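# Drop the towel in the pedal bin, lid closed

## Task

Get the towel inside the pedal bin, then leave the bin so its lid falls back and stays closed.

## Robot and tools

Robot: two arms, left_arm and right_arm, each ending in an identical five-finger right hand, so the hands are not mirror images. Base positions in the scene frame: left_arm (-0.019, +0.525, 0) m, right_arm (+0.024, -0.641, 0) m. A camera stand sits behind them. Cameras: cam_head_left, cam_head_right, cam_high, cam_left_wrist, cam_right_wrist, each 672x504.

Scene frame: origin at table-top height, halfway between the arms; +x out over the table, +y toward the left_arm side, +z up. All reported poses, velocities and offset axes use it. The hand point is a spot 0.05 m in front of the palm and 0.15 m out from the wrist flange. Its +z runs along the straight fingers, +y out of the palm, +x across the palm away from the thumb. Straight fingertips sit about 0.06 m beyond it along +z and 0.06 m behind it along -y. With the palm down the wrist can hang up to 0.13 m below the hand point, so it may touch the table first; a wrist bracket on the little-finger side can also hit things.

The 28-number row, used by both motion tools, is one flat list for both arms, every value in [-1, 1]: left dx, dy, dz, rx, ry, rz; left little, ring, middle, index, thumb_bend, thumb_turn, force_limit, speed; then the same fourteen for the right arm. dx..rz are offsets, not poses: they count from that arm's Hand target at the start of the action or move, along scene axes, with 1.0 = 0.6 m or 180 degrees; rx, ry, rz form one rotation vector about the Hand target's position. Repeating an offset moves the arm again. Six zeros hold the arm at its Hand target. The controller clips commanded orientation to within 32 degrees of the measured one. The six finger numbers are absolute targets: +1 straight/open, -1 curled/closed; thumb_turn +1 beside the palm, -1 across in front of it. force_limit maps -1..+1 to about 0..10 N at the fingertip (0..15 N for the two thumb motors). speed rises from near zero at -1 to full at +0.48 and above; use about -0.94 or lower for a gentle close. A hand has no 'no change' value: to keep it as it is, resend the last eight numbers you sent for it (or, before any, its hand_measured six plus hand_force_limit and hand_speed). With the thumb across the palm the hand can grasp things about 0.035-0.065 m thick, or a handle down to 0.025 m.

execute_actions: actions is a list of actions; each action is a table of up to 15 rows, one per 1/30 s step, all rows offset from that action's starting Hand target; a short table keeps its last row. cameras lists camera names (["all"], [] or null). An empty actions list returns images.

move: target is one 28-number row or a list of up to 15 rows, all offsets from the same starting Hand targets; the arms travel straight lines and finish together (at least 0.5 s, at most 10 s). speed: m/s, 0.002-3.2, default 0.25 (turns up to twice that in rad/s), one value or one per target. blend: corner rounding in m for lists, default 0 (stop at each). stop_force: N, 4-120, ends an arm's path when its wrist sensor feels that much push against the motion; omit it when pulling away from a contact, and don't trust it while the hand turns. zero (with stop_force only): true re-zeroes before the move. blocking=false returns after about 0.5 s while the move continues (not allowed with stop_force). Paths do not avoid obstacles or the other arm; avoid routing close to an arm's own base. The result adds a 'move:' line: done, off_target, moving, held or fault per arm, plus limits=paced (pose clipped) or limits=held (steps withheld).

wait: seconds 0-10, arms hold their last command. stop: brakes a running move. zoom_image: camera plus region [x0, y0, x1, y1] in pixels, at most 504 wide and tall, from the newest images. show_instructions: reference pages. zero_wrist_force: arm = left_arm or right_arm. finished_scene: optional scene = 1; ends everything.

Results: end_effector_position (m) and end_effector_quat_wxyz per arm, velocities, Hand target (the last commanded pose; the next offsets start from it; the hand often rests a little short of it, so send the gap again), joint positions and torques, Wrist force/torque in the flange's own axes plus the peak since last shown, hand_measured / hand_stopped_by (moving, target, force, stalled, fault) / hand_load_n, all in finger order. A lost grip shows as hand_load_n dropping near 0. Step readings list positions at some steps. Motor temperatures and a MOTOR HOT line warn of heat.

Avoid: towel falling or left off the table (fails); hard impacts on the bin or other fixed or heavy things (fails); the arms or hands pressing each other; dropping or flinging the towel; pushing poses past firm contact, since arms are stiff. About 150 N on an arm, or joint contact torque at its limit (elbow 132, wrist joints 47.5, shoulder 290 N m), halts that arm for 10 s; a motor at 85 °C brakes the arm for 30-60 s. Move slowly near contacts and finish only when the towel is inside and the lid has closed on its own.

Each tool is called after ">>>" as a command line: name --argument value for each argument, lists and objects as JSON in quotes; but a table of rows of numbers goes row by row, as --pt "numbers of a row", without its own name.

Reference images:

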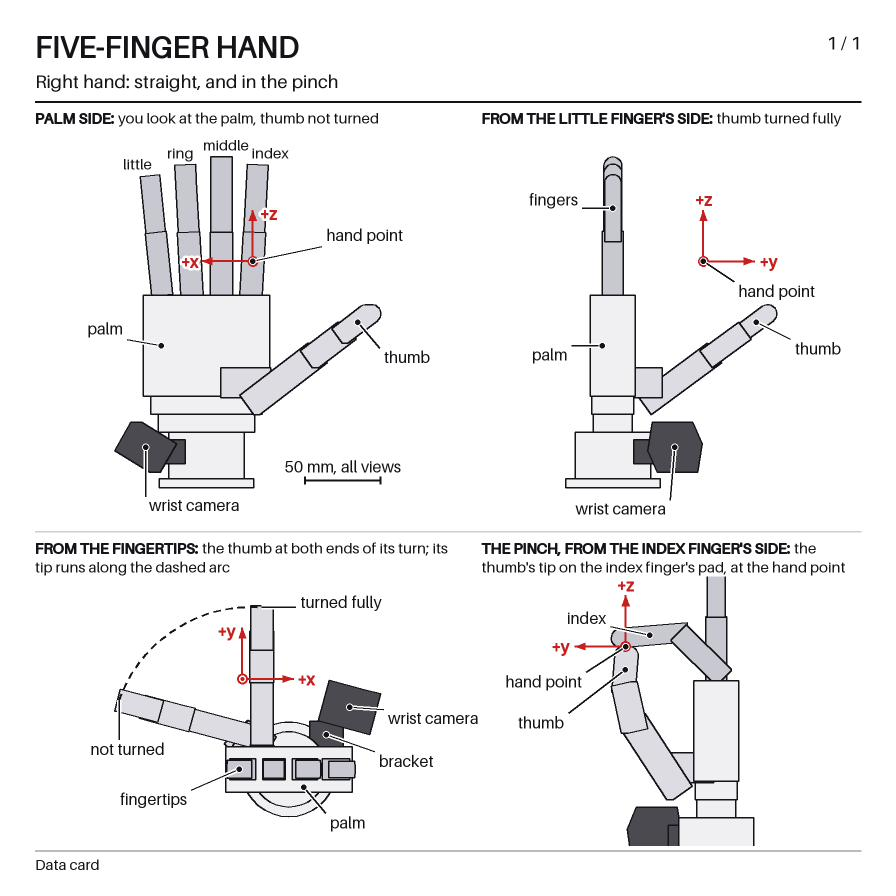

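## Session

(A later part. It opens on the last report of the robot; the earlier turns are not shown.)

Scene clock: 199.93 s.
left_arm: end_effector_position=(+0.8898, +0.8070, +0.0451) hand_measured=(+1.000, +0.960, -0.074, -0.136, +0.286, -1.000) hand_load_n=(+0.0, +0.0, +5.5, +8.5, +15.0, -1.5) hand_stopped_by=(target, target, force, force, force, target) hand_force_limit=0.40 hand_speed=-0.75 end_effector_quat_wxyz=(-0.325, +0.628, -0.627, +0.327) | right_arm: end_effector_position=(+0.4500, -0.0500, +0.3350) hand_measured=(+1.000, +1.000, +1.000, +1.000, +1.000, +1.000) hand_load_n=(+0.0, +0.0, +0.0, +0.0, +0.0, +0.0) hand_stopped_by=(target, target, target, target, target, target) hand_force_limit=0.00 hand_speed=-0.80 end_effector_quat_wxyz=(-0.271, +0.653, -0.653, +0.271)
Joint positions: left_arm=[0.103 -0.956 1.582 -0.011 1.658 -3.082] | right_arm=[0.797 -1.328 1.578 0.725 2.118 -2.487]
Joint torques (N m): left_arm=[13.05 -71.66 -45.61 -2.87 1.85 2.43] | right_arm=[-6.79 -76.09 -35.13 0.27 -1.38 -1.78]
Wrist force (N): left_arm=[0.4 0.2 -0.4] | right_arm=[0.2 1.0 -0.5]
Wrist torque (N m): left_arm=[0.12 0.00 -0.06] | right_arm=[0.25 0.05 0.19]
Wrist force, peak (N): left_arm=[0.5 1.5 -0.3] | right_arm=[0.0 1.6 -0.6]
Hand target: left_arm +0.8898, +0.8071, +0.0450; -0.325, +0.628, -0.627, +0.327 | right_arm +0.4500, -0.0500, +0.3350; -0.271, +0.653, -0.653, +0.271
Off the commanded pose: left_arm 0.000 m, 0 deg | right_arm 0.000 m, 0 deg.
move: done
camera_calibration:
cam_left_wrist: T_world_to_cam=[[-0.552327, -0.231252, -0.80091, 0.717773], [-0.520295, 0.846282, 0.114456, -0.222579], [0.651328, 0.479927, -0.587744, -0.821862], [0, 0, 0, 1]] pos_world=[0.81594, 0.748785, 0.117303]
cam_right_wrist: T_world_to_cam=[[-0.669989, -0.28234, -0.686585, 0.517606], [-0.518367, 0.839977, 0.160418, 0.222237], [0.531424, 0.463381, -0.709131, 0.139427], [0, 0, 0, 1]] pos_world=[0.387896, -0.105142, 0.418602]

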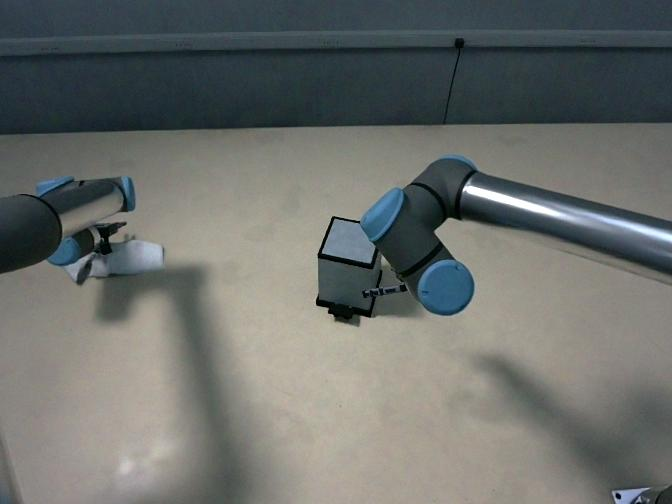

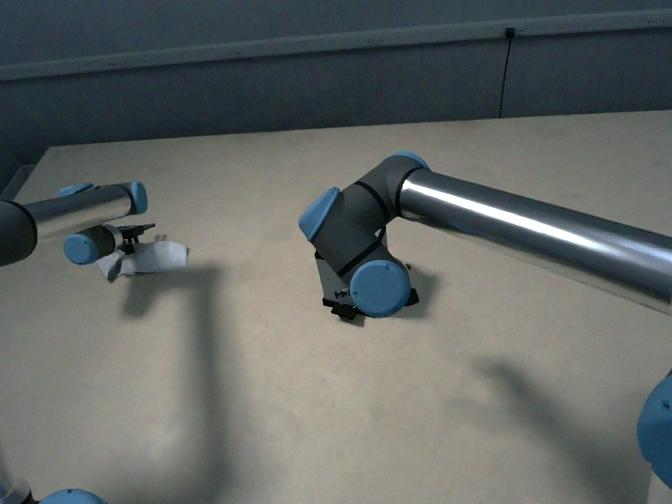

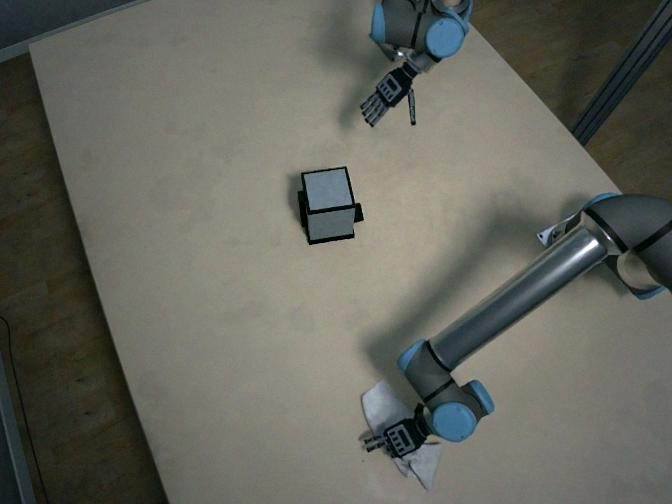

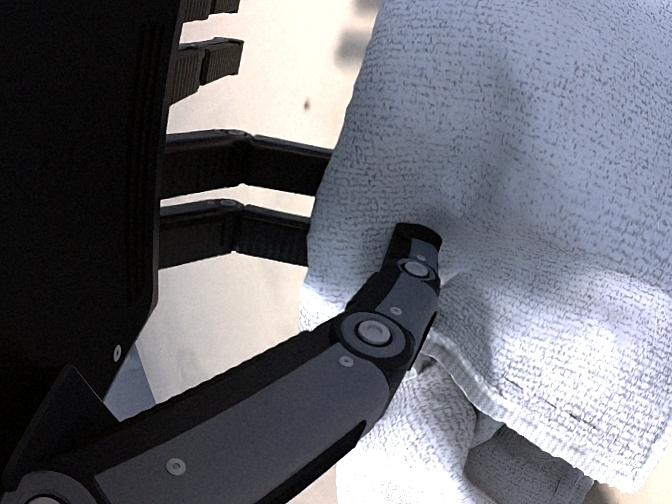

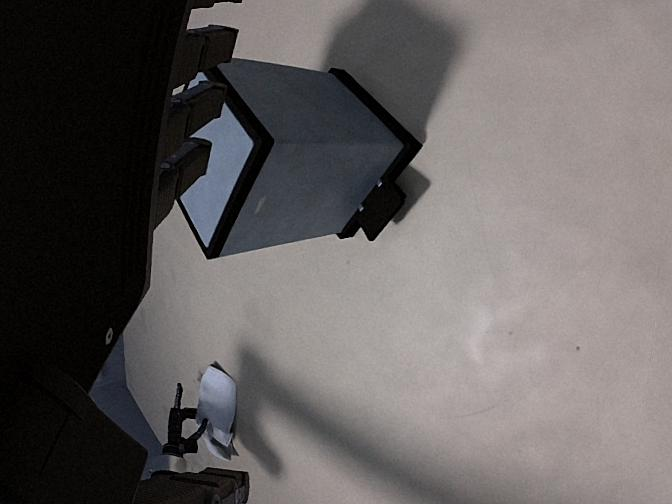

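>>> execute_actions --actions '[[[0,0,-0.008,0,0,0, 1.0,0.96,0.65,0.5,0.46,-1.0,0.4,-0.7, 0,0,0,0,0,0, 1,1,1,1,1,1,0,-0.8]],[[0,0,0,0,0,0, 1.0,0.96,0.65,0.5,0.46,-1.0,0.4,-0.7, 0,0,0,0,0,0, 1,1,1,1,1,1,0,-0.8]],[[0,0,0,0,0,0, 1.0,0.96,0.65,0.5,0.46,-1.0,0.4,-0.7, 0,0,0,0,0,0, 1,1,1,1,1,1,0,-0.8]]]'

>>> move --target '[-0.1, -0.1, 0.35, 0, 0, 0, 1.0,0.96,0.65,0.5,0.46,-1.0,0.4,-0.7, 0,0,0,0,0,0, 1,1,1,1,1,1,0,-0.8]' --cameras '["all"]'

Scene clock: 205.90 s.
left_arm: end_effector_position=(+0.8898, +0.8072, +0.0402) hand_measured=(+1.000, +0.960, +0.650, +0.500, +0.460, -1.000) hand_load_n=(+0.0, +0.0, +0.0, +0.0, +0.0, -0.5) hand_stopped_by=(target, target, target, target, target, target) hand_force_limit=0.40 hand_speed=-0.70 end_effector_quat_wxyz=(-0.325, +0.628, -0.627, +0.327) | right_arm: end_effector_position=(+0.4500, -0.0500, +0.3350) hand_measured=(+1.000, +1.000, +1.000, +1.000, +1.000, +1.000) hand_load_n=(+0.0, +0.0, +0.0, +0.0, +0.0, +0.0) hand_stopped_by=(target, target, target, target, target, target) hand_force_limit=0.00 hand_speed=-0.80 end_effector_quat_wxyz=(-0.271, +0.653, -0.653, +0.271)
Joint positions: left_arm=[0.103 -0.951 1.584 -0.018 1.658 -3.082] | right_arm=[0.797 -1.328 1.578 0.725 2.118 -2.487]
Joint torques (N m): left_arm=[10.49 -68 -24.31 -2.56 1.82 2.3] | right_arm=[-8.69 -78 -35.11 0.04 -1.05 -1.38]
Wrist force (N): left_arm=[0.2 0.1 -0.2] | right_arm=[-0.1 1.2 -0.1]
Wrist torque (N m): left_arm=[0.07 -0.01 -0.06] | right_arm=[0.25 0.06 0.18]
Wrist force, peak (N): left_arm=[0.2 -1.2 -0.9] | right_arm=[-0.2 1.3 -0.6]
Hand target: left_arm +0.8898, +0.8071, +0.0402; -0.325, +0.628, -0.627, +0.327 | right_arm +0.4500, -0.0500, +0.3350; -0.271, +0.653, -0.653, +0.271
Off the commanded pose: left_arm 0.000 m, 0 deg | right_arm 0.000 m, 0 deg.
Step readings (end_effector_position of left_arm | right_arm):
0: (+0.8898, +0.8071, +0.0450) | (+0.4500, -0.0500, +0.3350)
1: (+0.8899, +0.8071, +0.0449) | (+0.4500, -0.0500, +0.3350)
2: (+0.8900, +0.8072, +0.0443) | (+0.4500, -0.0500, +0.3350)
4: (+0.8901, +0.8072, +0.0424) | (+0.4500, -0.0500, +0.3350)
8: (+0.8899, +0.8072, +0.0407) | (+0.4500, -0.0500, +0.3350)
15: (+0.8899, +0.8072, +0.0402) | (+0.4500, -0.0500, +0.3350)
16: (+0.8899, +0.8072, +0.0402) | (+0.4500, -0.0500, +0.3350)
17: (+0.8899, +0.8072, +0.0402) | (+0.4500, -0.0500, +0.3350)
19: (+0.8898, +0.8072, +0.0402) | (+0.4500, -0.0500, +0.3350)
23: (+0.8898, +0.8072, +0.0402) | (+0.4500, -0.0500, +0.3350)
30: (+0.8898, +0.8072, +0.0402) | (+0.4500, -0.0500, +0.3350)
31: (+0.8898, +0.8072, +0.0402) | (+0.4500, -0.0500, +0.3350)
32: (+0.8898, +0.8072, +0.0402) | (+0.4500, -0.0500, +0.3350)
34: (+0.8898, +0.8072, +0.0402) | (+0.4500, -0.0500, +0.3350)
38: (+0.8898, +0.8072, +0.0402) | (+0.4500, -0.0500, +0.3350)
45: (+0.8898, +0.8072, +0.0402) | (+0.4500, -0.0500, +0.3350)

Scene clock: 207.37 s.
left_arm: end_effector_position=(+0.8299, +0.7472, +0.2500) hand_measured=(+1.000, +0.960, +0.650, +0.500, +0.460, -1.000) hand_load_n=(+0.0, +0.0, +0.0, +0.0, +0.0, +0.0) hand_stopped_by=(target, target, target, target, target, target) hand_force_limit=0.40 hand_speed=-0.70 end_effector_quat_wxyz=(-0.325, +0.628, -0.627, +0.327) | right_arm: end_effector_position=(+0.4500, -0.0500, +0.3350) hand_measured=(+1.000, +1.000, +1.000, +1.000, +1.000, +1.000) hand_load_n=(+0.0, +0.0, +0.0, +0.0, +0.0, +0.0) hand_stopped_by=(target, target, target, target, target, target) hand_force_limit=0.00 hand_speed=-0.80 end_effector_quat_wxyz=(-0.271, +0.653, -0.653, +0.271)
Joint positions: left_arm=[0.024 -1.228 1.598 0.243 1.593 -3.128] | right_arm=[0.797 -1.328 1.578 0.725 2.118 -2.487]
Joint torques (N m): left_arm=[-17.95 -81.77 -53.27 3.47 -2.62 -2.68] | right_arm=[-5.63 -72.78 -35.29 0.36 -1.01 -1.92]
Wrist force (N): left_arm=[0.0 0.4 -0.1] | right_arm=[-0.1 1.0 -0.6]
Wrist torque (N m): left_arm=[0.08 0.01 0.20] | right_arm=[0.26 0.09 0.17]
Wrist force, peak (N): left_arm=[-0.4 1.5 0.8] | right_arm=[0.1 1.5 -0.3]
Hand target: left_arm +0.8298, +0.7471, +0.2502; -0.325, +0.628, -0.627, +0.327 | right_arm +0.4500, -0.0500, +0.3350; -0.271, +0.653, -0.653, +0.271
Off the commanded pose: left_arm 0.000 m, 0 deg | right_arm 0.000 m, 0 deg.
move: done
camera_calibration:
cam_left_wrist: T_world_to_cam=[[-0.552327, -0.231252, -0.80091, 0.835046], [-0.520295, 0.846282, 0.114456, -0.226601], [0.651328, 0.479927, -0.587744, -0.633661], [0, 0, 0, 1]] pos_world=[0.75604, 0.688985, 0.322303]
cam_right_wrist: T_world_to_cam=[[-0.669989, -0.28234, -0.686585, 0.517606], [-0.518367, 0.839977, 0.160418, 0.222237], [0.531424, 0.463381, -0.709131, 0.139427], [0, 0, 0, 1]] pos_world=[0.387896, -0.105142, 0.418602]

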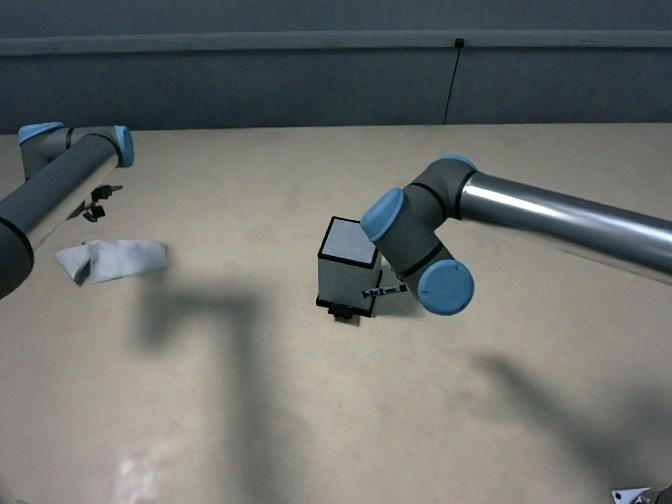

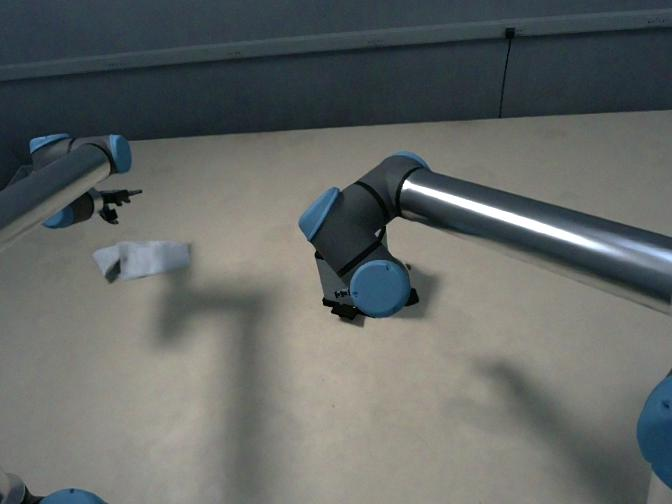

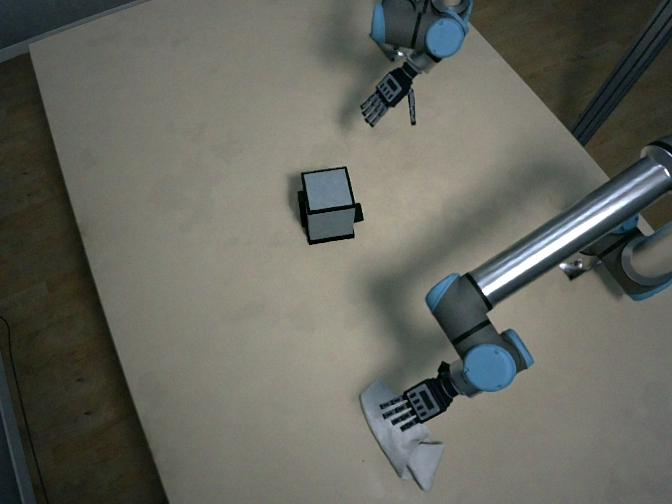

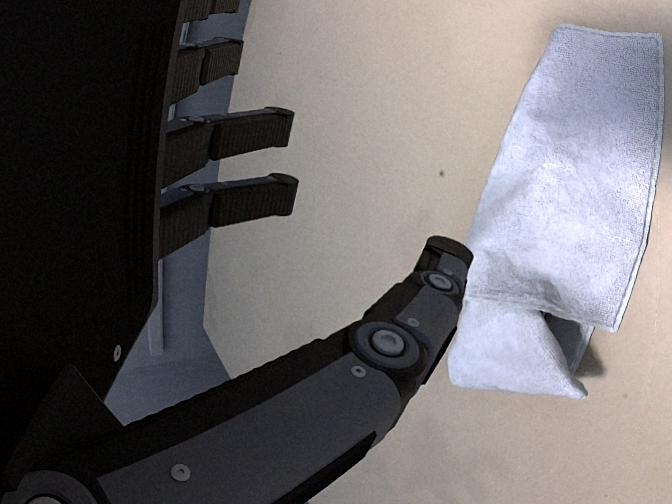

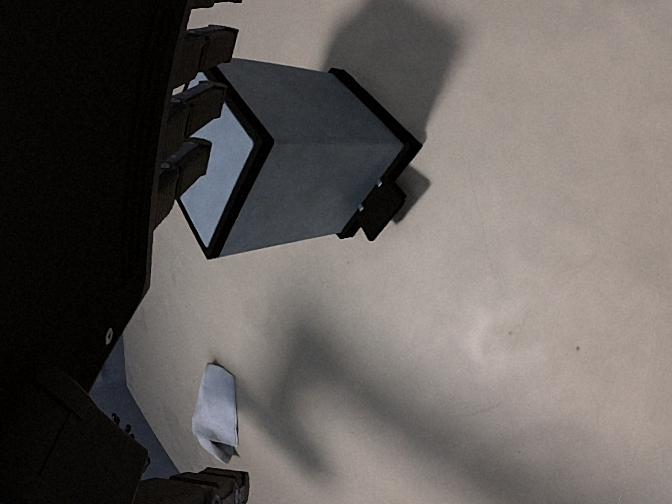

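>>> move --target '[0.077, -0.1785, -0.30, 0, 0, 0, 1.0,0.96,0.45,0.3,0.46,-1.0,-0.2,-0.5, 0,0,0,0,0,0, 1,1,1,1,1,1,0,-0.8]' --cameras '["cam_left_wrist", "cam_high", "cam_head_right"]'

>>> zoom_image --camera "cam_head_right" --region '[60, 170, 240, 310]'

Scene clock: 218.83 s.
left_arm: end_effector_position=(+0.8760, +0.6401, +0.0703) hand_measured=(+1.000, +0.960, +0.450, +0.300, +0.460, -1.000) hand_load_n=(+0.0, +0.0, +0.0, +0.0, +0.0, +0.0) hand_stopped_by=(target, target, target, target, target, target) hand_force_limit=-0.20 hand_speed=-0.50 end_effector_quat_wxyz=(-0.325, +0.628, -0.627, +0.327) | right_arm: end_effector_position=(+0.4500, -0.0500, +0.3350) hand_measured=(+1.000, +1.000, +1.000, +1.000, +1.000, +1.000) hand_load_n=(+0.0, +0.0, +0.0, +0.0, +0.0, +0.0) hand_stopped_by=(target, target, target, target, target, target) hand_force_limit=0.00 hand_speed=-0.80 end_effector_quat_wxyz=(-0.271, +0.653, -0.653, +0.271)
Joint positions: left_arm=[-0.129 -1.049 1.688 -0.022 1.468 -3.216] | right_arm=[0.797 -1.328 1.578 0.725 2.118 -2.487]
Joint torques (N m): left_arm=[-14.5 -58.08 -47.72 -2.16 -1.95 -2.55] | right_arm=[-6.21 -78.89 -36.13 0.63 -0.86 -1.24]
Wrist force (N): left_arm=[0.3 0.6 -0.1] | right_arm=[0.0 1.1 -0.8]
Wrist torque (N m): left_arm=[0.10 -0.01 0.26] | right_arm=[0.30 0.09 0.18]
Wrist force, peak (N): left_arm=[0.9 1.4 1.0] | right_arm=[0.0 1.5 -0.5]
Hand target: left_arm +0.8760, +0.6400, +0.0702; -0.325, +0.628, -0.627, +0.327 | right_arm +0.4500, -0.0500, +0.3350; -0.271, +0.653, -0.653, +0.271
Off the commanded pose: left_arm 0.000 m, 0 deg | right_arm 0.000 m, 0 deg.
move: done
camera_calibration:
cam_left_wrist: T_world_to_cam=[[-0.552327, -0.231252, -0.80091, 0.691763], [-0.520295, 0.846282, 0.114456, -0.0914628], [0.651328, 0.479927, -0.587744, -0.717839], [0, 0, 0, 1]] pos_world=[0.80204, 0.581885, 0.142603]
Images, in order (width x height): cam_head_right 672x504, cam_high 672x504, cam_left_wrist 672x504.

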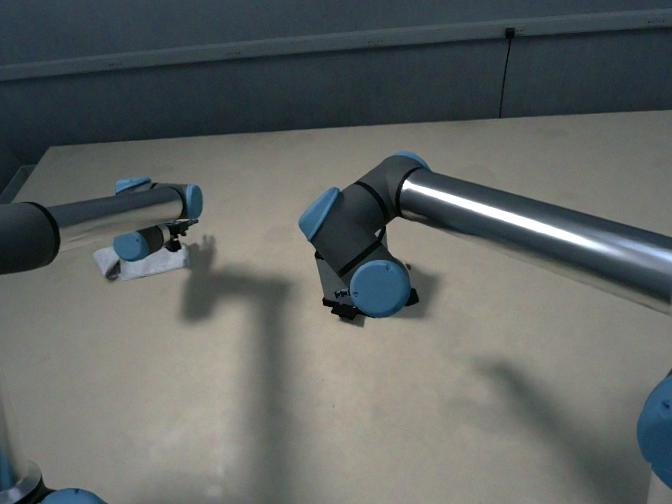

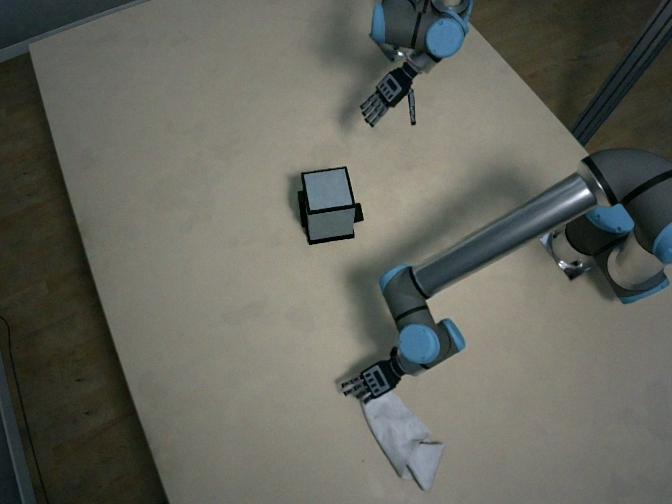

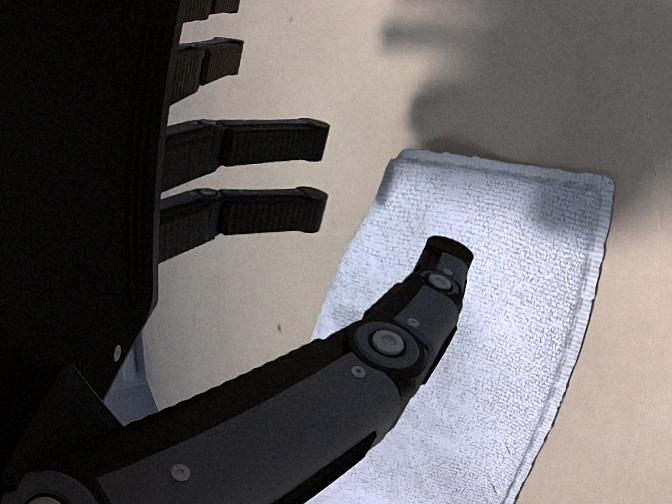

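Scaled by 2.800 from the camera's 672x504 image, which has a finer 960x720 frame.

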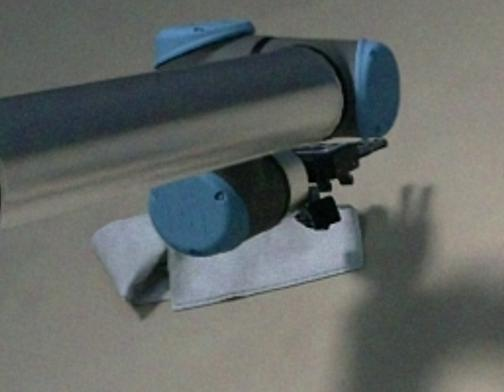

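>>> move --target '[-0.01, 0.025, -0.02, 0, 0, 0, 1.0,0.96,0.45,0.3,0.46,-1.0,-0.2,-0.5, 0,0,0,0,0,0, 1,1,1,1,1,1,0,-0.8]'

>>> move --target '[0, 0, -0.1, 0, 0, 0, 1.0,0.96,0.45,0.3,0.46,-1.0,-0.2,-0.5, 0,0,0,0,0,0, 1,1,1,1,1,1,0,-0.8]' --speed 0.02 --stop_force 4 --cameras '["cam_left_wrist"]'

Scene clock: 226.10 s.
left_arm: end_effector_position=(+0.8701, +0.6549, +0.0583) hand_measured=(+1.000, +0.960, +0.450, +0.300, +0.460, -1.000) hand_load_n=(+0.0, +0.0, +0.0, +0.0, +0.0, +0.0) hand_stopped_by=(target, target, target, target, target, target) hand_force_limit=-0.20 hand_speed=-0.50 end_effector_quat_wxyz=(-0.325, +0.628, -0.627, +0.327) | right_arm: end_effector_position=(+0.4500, -0.0500, +0.3350) hand_measured=(+1.000, +1.000, +1.000, +1.000, +1.000, +1.000) hand_load_n=(+0.0, +0.0, +0.0, +0.0, -0.5, -0.5) hand_stopped_by=(target, target, target, target, target, target) hand_force_limit=0.00 hand_speed=-0.80 end_effector_quat_wxyz=(-0.271, +0.653, -0.653, +0.271)
Joint positions: left_arm=[-0.109 -1.043 1.704 -0.045 1.485 -3.205] | right_arm=[0.797 -1.328 1.578 0.725 2.118 -2.487]
Joint torques (N m): left_arm=[13.72 -61.38 -24.41 -3.06 2.23 2.53] | right_arm=[-8.67 -76.12 -35.03 0.25 -0.98 -0.69]
Wrist force (N): left_arm=[0.2 0.3 -0.2] | right_arm=[0.3 1.0 -0.6]
Wrist torque (N m): left_arm=[0.05 0.00 -0.01] | right_arm=[0.25 0.02 0.20]
Wrist force, peak (N): left_arm=[-0.5 0.7 -0.1] | right_arm=[-0.2 1.2 -0.8]
Hand target: left_arm +0.8700, +0.6550, +0.0582; -0.325, +0.628, -0.627, +0.327 | right_arm +0.4500, -0.0500, +0.3350; -0.271, +0.653, -0.653, +0.271
Off the commanded pose: left_arm 0.000 m, 0 deg | right_arm 0.000 m, 0 deg.
move: done

Scene clock: 228.90 s.
left_arm: end_effector_position=(+0.8701, +0.6550, +0.0272) hand_measured=(+1.000, +0.960, +0.450, +0.300, +0.460, -1.000) hand_load_n=(+0.0, +0.0, +1.0, +0.0, +0.0, +0.0) hand_stopped_by=(target, target, target, target, target, target) hand_force_limit=-0.20 hand_speed=-0.50 end_effector_quat_wxyz=(-0.325, +0.628, -0.627, +0.327) | right_arm: end_effector_position=(+0.4500, -0.0500, +0.3350) hand_measured=(+1.000, +1.000, +1.000, +1.000, +1.000, +1.000) hand_load_n=(+0.0, +0.0, +0.0, +0.0, +0.0, +0.0) hand_stopped_by=(target, target, target, target, target, target) hand_force_limit=0.00 hand_speed=-0.80 end_effector_quat_wxyz=(-0.271, +0.653, -0.653, +0.271)
Joint positions: left_arm=[-0.109 -1.01 1.718 -0.092 1.485 -3.205] | right_arm=[0.797 -1.328 1.578 0.725 2.118 -2.487]
Joint torques (N m): left_arm=[12.73 -89.33 -42.77 4.92 1.91 1.61] | right_arm=[-6.93 -77.75 -36.38 0.43 -0.64 -1.59]
Wrist force (N): left_arm=[0.1 -2.6 -2.4] | right_arm=[0.1 1.4 -0.6]
Wrist torque (N m): left_arm=[0.23 0.05 -0.06] | right_arm=[0.32 0.07 0.19]
Wrist force, peak (N): left_arm=[0.4 -5.6 -4.8] | right_arm=[0.1 1.4 -0.6]
Hand target: left_arm +0.8701, +0.6550, +0.0272; -0.325, +0.628, -0.627, +0.327 (not the last commanded pose) | right_arm +0.4500, -0.0500, +0.3350; -0.271, +0.653, -0.653, +0.271
Off the commanded pose: left_arm 0.029 m, 0 deg | right_arm 0.000 m, 0 deg.
move: contact (left_arm)
camera_calibration:
cam_left_wrist: T_world_to_cam=[[-0.552327, -0.231252, -0.80091, 0.657453], [-0.520295, 0.846282, 0.114456, -0.102294], [0.651328, 0.479927, -0.587744, -0.746527], [0, 0, 0, 1]] pos_world=[0.79614, 0.596885, 0.099503]
Images, in order (width x height): cam_left_wrist 672x504.

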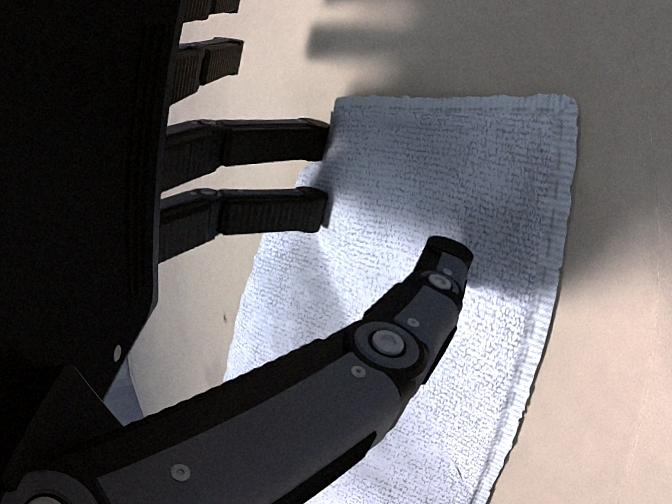

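>>> execute_actions --actions '[[[0,0,0.004,0,0,0, 1.0,0.96,0.2,0.05,0.4,-1.0,-0.2,-0.8, 0,0,0,0,0,0, 1,1,1,1,1,1,0,-0.8]],[[0,0,0.0,0,0,0, 1.0,0.96,-0.15,-0.2,0.3,-1.0,-0.2,-0.8, 0,0,0,0,0,0, 1,1,1,1,1,1,0,-0.8]],[[0,0,0.0,0,0,0, 1.0,0.96,-0.16,-0.21,0.3,-1.0,-0.2,-0.8, 0,0,0,0,0,0, 1,1,1,1,1,1,0,-0.8]]]' --cameras '["cam_left_wrist"]'

Scene clock: 233.17 s.
left_arm: end_effector_position=(+0.8701, +0.6550, +0.0296) hand_measured=(+1.000, +0.960, -0.160, -0.210, +0.300, -1.000) hand_load_n=(+0.0, -0.5, +0.0, +0.0, +0.0, +0.0) hand_stopped_by=(target, target, target, target, target, target) hand_force_limit=-0.20 hand_speed=-0.80 end_effector_quat_wxyz=(-0.325, +0.628, -0.627, +0.327) | right_arm: end_effector_position=(+0.4500, -0.0500, +0.3350) hand_measured=(+1.000, +1.000, +1.000, +1.000, +1.000, +1.000) hand_load_n=(+0.5, +0.0, +0.0, +0.0, +0.0, +0.0) hand_stopped_by=(target, target, target, target, target, target) hand_force_limit=0.00 hand_speed=-0.80 end_effector_quat_wxyz=(-0.271, +0.653, -0.653, +0.271)
Joint positions: left_arm=[-0.109 -1.013 1.717 -0.089 1.485 -3.205] | right_arm=[0.797 -1.328 1.578 0.725 2.118 -2.487]
Joint torques (N m): left_arm=[5.29 -91.44 -43.61 2.78 1.86 -0.85] | right_arm=[-7.69 -74.5 -36.03 0.15 -0.76 -1.25]
Wrist force (N): left_arm=[0.2 0.1 -0.4] | right_arm=[0.0 1.3 -0.3]
Wrist torque (N m): left_arm=[0.04 0.01 -0.02] | right_arm=[0.28 0.07 0.19]
Wrist force, peak (N): left_arm=[0.2 -3.3 -2.6] | right_arm=[0.0 1.4 -0.7]
Hand target: left_arm +0.8701, +0.6550, +0.0296; -0.325, +0.628, -0.627, +0.327 | right_arm +0.4500, -0.0500, +0.3350; -0.271, +0.653, -0.653, +0.271
Off the commanded pose: left_arm 0.000 m, 0 deg | right_arm 0.000 m, 0 deg.
Step readings (end_effector_position of left_arm | right_arm):
0: (+0.8701, +0.6550, +0.0272) | (+0.4500, -0.0500, +0.3350)
1: (+0.8701, +0.6550, +0.0272) | (+0.4500, -0.0500, +0.3350)
2: (+0.8700, +0.6550, +0.0276) | (+0.4500, -0.0500, +0.3350)
4: (+0.8701, +0.6550, +0.0287) | (+0.4500, -0.0500, +0.3350)
8: (+0.8701, +0.6550, +0.0294) | (+0.4500, -0.0500, +0.3350)
15: (+0.8701, +0.6550, +0.0296) | (+0.4500, -0.0500, +0.3350)
16: (+0.8701, +0.6550, +0.0296) | (+0.4500, -0.0500, +0.3350)
17: (+0.8701, +0.6550, +0.0296) | (+0.4500, -0.0500, +0.3350)
19: (+0.8701, +0.6550, +0.0296) | (+0.4500, -0.0500, +0.3350)
23: (+0.8701, +0.6550, +0.0296) | (+0.4500, -0.0500, +0.3350)
30: (+0.8701, +0.6550, +0.0296) | (+0.4500, -0.0500, +0.3350)
31: (+0.8701, +0.6550, +0.0296) | (+0.4500, -0.0500, +0.3350)
32: (+0.8701, +0.6550, +0.0296) | (+0.4500, -0.0500, +0.3350)
34: (+0.8701, +0.6550, +0.0296) | (+0.4500, -0.0500, +0.3350)
38: (+0.8701, +0.6550, +0.0296) | (+0.4500, -0.0500, +0.3350)
45: (+0.8701, +0.6550, +0.0296) | (+0.4500, -0.0500, +0.3350)
camera_calibration:
cam_left_wrist: T_world_to_cam=[[-0.552327, -0.231252, -0.80091, 0.659376], [-0.520295, 0.846282, 0.114456, -0.102568], [0.651328, 0.479927, -0.587744, -0.745116], [0, 0, 0, 1]] pos_world=[0.79614, 0.596885, 0.101903]
Images, in order (width x height): cam_left_wrist 672x504.

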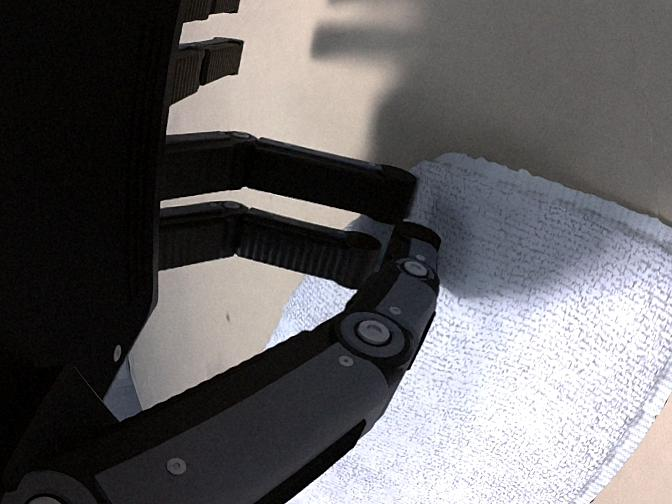

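>>> move --target '[0, 0, 0.06, 0, -0.039, 0, 1.0,0.96,0.45,0.3,0.46,-1.0,-0.2,-0.5, 0,0,0,0,0,0, 1,1,1,1,1,1,0,-0.8]' --cameras '["cam_left_wrist", "cam_high"]'

Scene clock: 239.93 s.
left_arm: end_effector_position=(+0.8701, +0.6550, +0.0656) hand_measured=(+1.000, +0.960, +0.450, +0.300, +0.460, -1.000) hand_load_n=(+0.0, +0.0, +0.0, +0.0, +0.0, +0.0) hand_stopped_by=(target, target, target, target, target, target) hand_force_limit=-0.20 hand_speed=-0.50 end_effector_quat_wxyz=(-0.363, +0.606, -0.606, +0.364) | right_arm: end_effector_position=(+0.4500, -0.0500, +0.3350) hand_measured=(+1.000, +1.000, +1.000, +1.000, +1.000, +1.000) hand_load_n=(+0.0, +0.0, +0.0, +0.0, +0.0, +0.0) hand_stopped_by=(target, target, target, target, target, target) hand_force_limit=0.00 hand_speed=-0.80 end_effector_quat_wxyz=(-0.271, +0.653, -0.653, +0.271)
Joint positions: left_arm=[-0.112 -1.08 1.787 -0.213 1.475 -3.195] | right_arm=[0.797 -1.328 1.578 0.725 2.118 -2.487]
Joint torques (N m): left_arm=[-17.41 -88.4 -20.83 -3.37 -2.31 2.25] | right_arm=[-9.94 -76.07 -36.36 0.33 -0.11 -0.74]
Wrist force (N): left_arm=[0.5 0.6 -0.2] | right_arm=[0.1 0.8 -0.4]
Wrist torque (N m): left_arm=[0.09 -0.05 0.02] | right_arm=[0.21 0.05 0.18]
Wrist force, peak (N): left_arm=[0.2 0.1 -1.0] | right_arm=[0.2 1.4 -0.5]
Hand target: left_arm +0.8701, +0.6550, +0.0656; -0.363, +0.606, -0.606, +0.364 | right_arm +0.4500, -0.0500, +0.3350; -0.271, +0.653, -0.653, +0.271
Off the commanded pose: left_arm 0.000 m, 0 deg | right_arm 0.000 m, 0 deg.
move: done
camera_calibration:
cam_left_wrist: T_world_to_cam=[[-0.450403, -0.231228, -0.862363, 0.603593], [-0.53035, 0.846298, 0.0500759, -0.0936769], [0.718238, 0.479909, -0.503807, -0.787729], [0, 0, 0, 1]] pos_world=[0.787955, 0.596885, 0.128343]
Images, in order (width x height): cam_high 672x504, cam_left_wrist 672x504.

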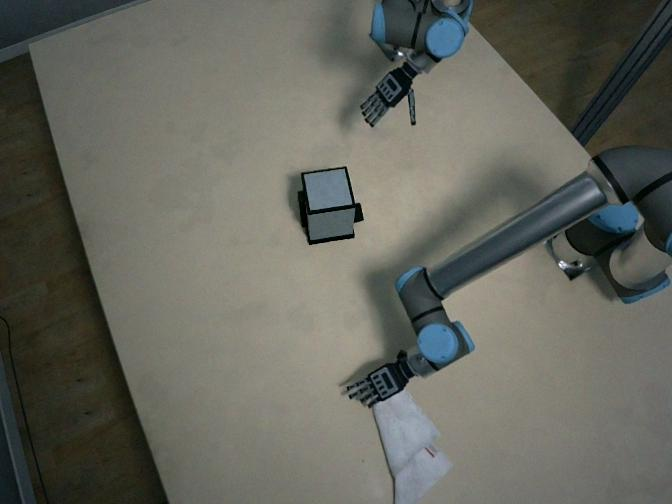

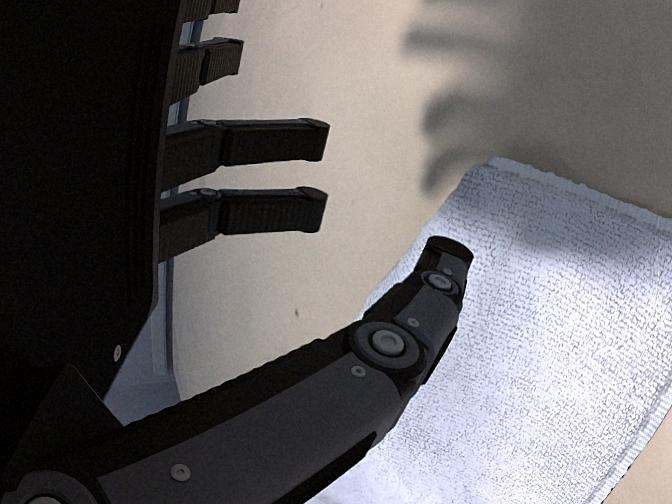

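>>> move --target '[-0.047, 0.012, -0.03, 0, 0, 0, 1.0,0.96,0.45,0.3,0.46,-1.0,-0.2,-0.5, 0,0,0,0,0,0, 1,1,1,1,1,1,0,-0.8]'

>>> move --target '[0, 0, -0.08, 0, 0, 0, 1.0,0.96,0.45,0.3,0.46,-1.0,-0.2,-0.5, 0,0,0,0,0,0, 1,1,1,1,1,1,0,-0.8]' --speed 0.02 --stop_force 5 --cameras '["cam_left_wrist"]'

Scene clock: 246.70 s.
left_arm: end_effector_position=(+0.8419, +0.6622, +0.0477) hand_measured=(+1.000, +0.960, +0.450, +0.300, +0.460, -1.000) hand_load_n=(+0.0, +0.0, +0.0, +0.0, +0.0, +0.0) hand_stopped_by=(target, target, target, target, target, target) hand_force_limit=-0.20 hand_speed=-0.50 end_effector_quat_wxyz=(-0.363, +0.606, -0.606, +0.364) | right_arm: end_effector_position=(+0.4500, -0.0500, +0.3350) hand_measured=(+1.000, +1.000, +1.000, +1.000, +1.000, +1.000) hand_load_n=(+0.0, +0.0, +0.0, +0.0, +0.0, +0.0) hand_stopped_by=(target, target, target, target, target, target) hand_force_limit=0.00 hand_speed=-0.80 end_effector_quat_wxyz=(-0.271, +0.653, -0.653, +0.271)
Joint positions: left_arm=[-0.106 -1.095 1.853 -0.266 1.48 -3.192] | right_arm=[0.797 -1.328 1.578 0.725 2.118 -2.487]
Joint torques (N m): left_arm=[15.57 -85.62 -21.18 -3.54 1.95 2.28] | right_arm=[-5.88 -73.88 -36.38 0.39 -0.7 -0.89]
Wrist force (N): left_arm=[0.2 0.3 -0.5] | right_arm=[-0.3 0.8 -0.7]
Wrist torque (N m): left_arm=[0.08 0.02 -0.01] | right_arm=[0.24 0.12 0.16]
Wrist force, peak (N): left_arm=[0.1 0.8 -0.7] | right_arm=[-0.3 1.2 -1.0]
Hand target: left_arm +0.8419, +0.6622, +0.0476; -0.363, +0.606, -0.606, +0.364 | right_arm +0.4500, -0.0500, +0.3350; -0.271, +0.653, -0.653, +0.271
Off the commanded pose: left_arm 0.000 m, 0 deg | right_arm 0.000 m, 0 deg.
move: done

Scene clock: 249.27 s.
left_arm: end_effector_position=(+0.8419, +0.6622, +0.0218) hand_measured=(+1.000, +0.960, +0.450, +0.300, +0.460, -1.000) hand_load_n=(+0.0, -0.5, +0.5, +0.5, -1.5, -0.5) hand_stopped_by=(target, target, target, target, target, target) hand_force_limit=-0.20 hand_speed=-0.50 end_effector_quat_wxyz=(-0.363, +0.606, -0.606, +0.364) | right_arm: end_effector_position=(+0.4500, -0.0500, +0.3350) hand_measured=(+1.000, +1.000, +1.000, +1.000, +1.000, +1.000) hand_load_n=(+0.0, +0.0, -0.5, +0.0, +0.0, +0.0) hand_stopped_by=(target, target, target, target, target, target) hand_force_limit=0.00 hand_speed=-0.80 end_effector_quat_wxyz=(-0.271, +0.653, -0.653, +0.271)
Joint positions: left_arm=[-0.106 -1.064 1.864 -0.307 1.48 -3.192] | right_arm=[0.797 -1.328 1.578 0.725 2.118 -2.487]
Joint torques (N m): left_arm=[12.42 -81.83 -40.47 4.23 1.69 1.92] | right_arm=[-4.07 -76.05 -37.53 0.29 -0.43 -0.66]
Wrist force (N): left_arm=[0.0 -3.9 -3.4] | right_arm=[0.3 1.2 -0.6]
Wrist torque (N m): left_arm=[0.10 0.09 -0.05] | right_arm=[0.28 0.03 0.20]
Wrist force, peak (N): left_arm=[0.4 -8.1 -6.4] | right_arm=[0.0 1.5 -0.9]
Hand target: left_arm +0.8419, +0.6622, +0.0218; -0.363, +0.606, -0.606, +0.364 (not the last commanded pose) | right_arm +0.4500, -0.0500, +0.3350; -0.271, +0.653, -0.653, +0.271
Off the commanded pose: left_arm 0.022 m, 0 deg | right_arm 0.000 m, 0 deg.
move: contact (left_arm)
camera_calibration:
cam_left_wrist: T_world_to_cam=[[-0.450177, -0.231237, -0.862479, 0.554628], [-0.53038, 0.846288, 0.0499391, -0.112493], [0.718358, 0.479923, -0.503623, -0.793112], [0, 0, 0, 1]] pos_world=[0.759755, 0.604085, 0.084543]
Images, in order (width x height): cam_left_wrist 672x504.

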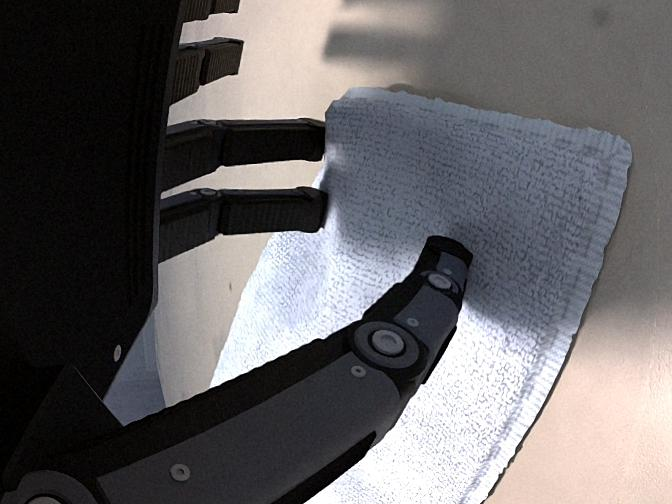

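>>> execute_actions --actions '[[[0,0,0.0,0,0,0, 1.0,0.96,0.2,0.05,0.4,-1.0,-0.1,-0.8, 0,0,0,0,0,0, 1,1,1,1,1,1,0,-0.8]],[[0,0,0.002,0,0,0, 1.0,0.96,-0.15,-0.2,0.3,-1.0,-0.1,-0.8, 0,0,0,0,0,0, 1,1,1,1,1,1,0,-0.8]],[[0,0,0.0,0,0,0, 1.0,0.96,-0.16,-0.21,0.3,-1.0,-0.1,-0.8, 0,0,0,0,0,0, 1,1,1,1,1,1,0,-0.8]]]' --cameras '["cam_left_wrist"]'

Scene clock: 254.57 s.
left_arm: end_effector_position=(+0.8419, +0.6622, +0.0230) hand_measured=(+1.000, +0.960, -0.140, -0.102, +0.302, -1.000) hand_load_n=(+0.0, +0.0, +5.0, +5.0, +7.0, -1.0) hand_stopped_by=(target, target, force, force, force, target) hand_force_limit=-0.10 hand_speed=-0.80 end_effector_quat_wxyz=(-0.363, +0.606, -0.606, +0.364) | right_arm: end_effector_position=(+0.4500, -0.0500, +0.3350) hand_measured=(+1.000, +1.000, +1.000, +1.000, +1.000, +1.000) hand_load_n=(+0.0, +0.0, -0.5, +0.0, +0.0, +0.0) hand_stopped_by=(target, target, target, target, target, target) hand_force_limit=0.00 hand_speed=-0.80 end_effector_quat_wxyz=(-0.271, +0.653, -0.653, +0.271)
Joint positions: left_arm=[-0.106 -1.065 1.863 -0.305 1.48 -3.192] | right_arm=[0.797 -1.328 1.578 0.725 2.118 -2.487]
Joint torques (N m): left_arm=[-0.37 -80.46 -36.83 1.84 1.69 2.22] | right_arm=[-5.65 -74.71 -36.97 0.61 -1.16 -0.87]
Wrist force (N): left_arm=[0.4 -2.7 -1.0] | right_arm=[0.0 1.2 -0.4]
Wrist torque (N m): left_arm=[0.14 0.01 0.01] | right_arm=[0.28 0.06 0.19]
Wrist force, peak (N): left_arm=[0.9 -8.6 -2.2] | right_arm=[0.1 1.3 -1.0]
Hand target: left_arm +0.8419, +0.6622, +0.0230; -0.363, +0.606, -0.606, +0.364 | right_arm +0.4500, -0.0500, +0.3350; -0.271, +0.653, -0.653, +0.271
Off the commanded pose: left_arm 0.000 m, 0 deg | right_arm 0.000 m, 0 deg.
Step readings (end_effector_position of left_arm | right_arm):
0: (+0.8419, +0.6622, +0.0218) | (+0.4500, -0.0500, +0.3350)
1: (+0.8419, +0.6622, +0.0218) | (+0.4500, -0.0500, +0.3350)
2: (+0.8419, +0.6622, +0.0218) | (+0.4500, -0.0500, +0.3350)
4: (+0.8419, +0.6622, +0.0218) | (+0.4500, -0.0500, +0.3350)
8: (+0.8419, +0.6622, +0.0219) | (+0.4500, -0.0500, +0.3350)
15: (+0.8419, +0.6622, +0.0219) | (+0.4500, -0.0500, +0.3350)
16: (+0.8419, +0.6622, +0.0219) | (+0.4500, -0.0500, +0.3350)
17: (+0.8419, +0.6622, +0.0221) | (+0.4500, -0.0500, +0.3350)
19: (+0.8419, +0.6622, +0.0225) | (+0.4500, -0.0500, +0.3350)
23: (+0.8419, +0.6622, +0.0229) | (+0.4500, -0.0500, +0.3350)
30: (+0.8419, +0.6622, +0.0230) | (+0.4500, -0.0500, +0.3350)
31: (+0.8419, +0.6622, +0.0230) | (+0.4500, -0.0500, +0.3350)
32: (+0.8419, +0.6622, +0.0230) | (+0.4500, -0.0500, +0.3350)
34: (+0.8419, +0.6622, +0.0230) | (+0.4500, -0.0500, +0.3350)
38: (+0.8419, +0.6622, +0.0230) | (+0.4500, -0.0500, +0.3350)
45: (+0.8419, +0.6622, +0.0230) | (+0.4500, -0.0500, +0.3350)
camera_calibration:
cam_left_wrist: T_world_to_cam=[[-0.450296, -0.231261, -0.862411, 0.555716], [-0.530393, 0.846276, 0.0500031, -0.112594], [0.718274, 0.479933, -0.503734, -0.792369], [0, 0, 0, 1]] pos_world=[0.759655, 0.604085, 0.0857433]
Images, in order (width x height): cam_left_wrist 672x504.

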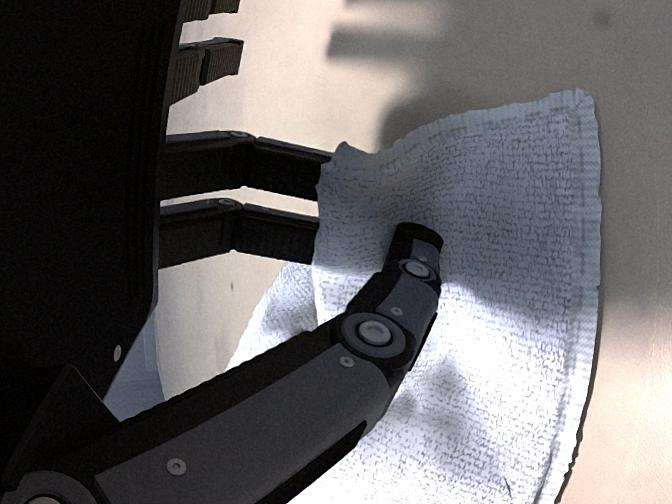

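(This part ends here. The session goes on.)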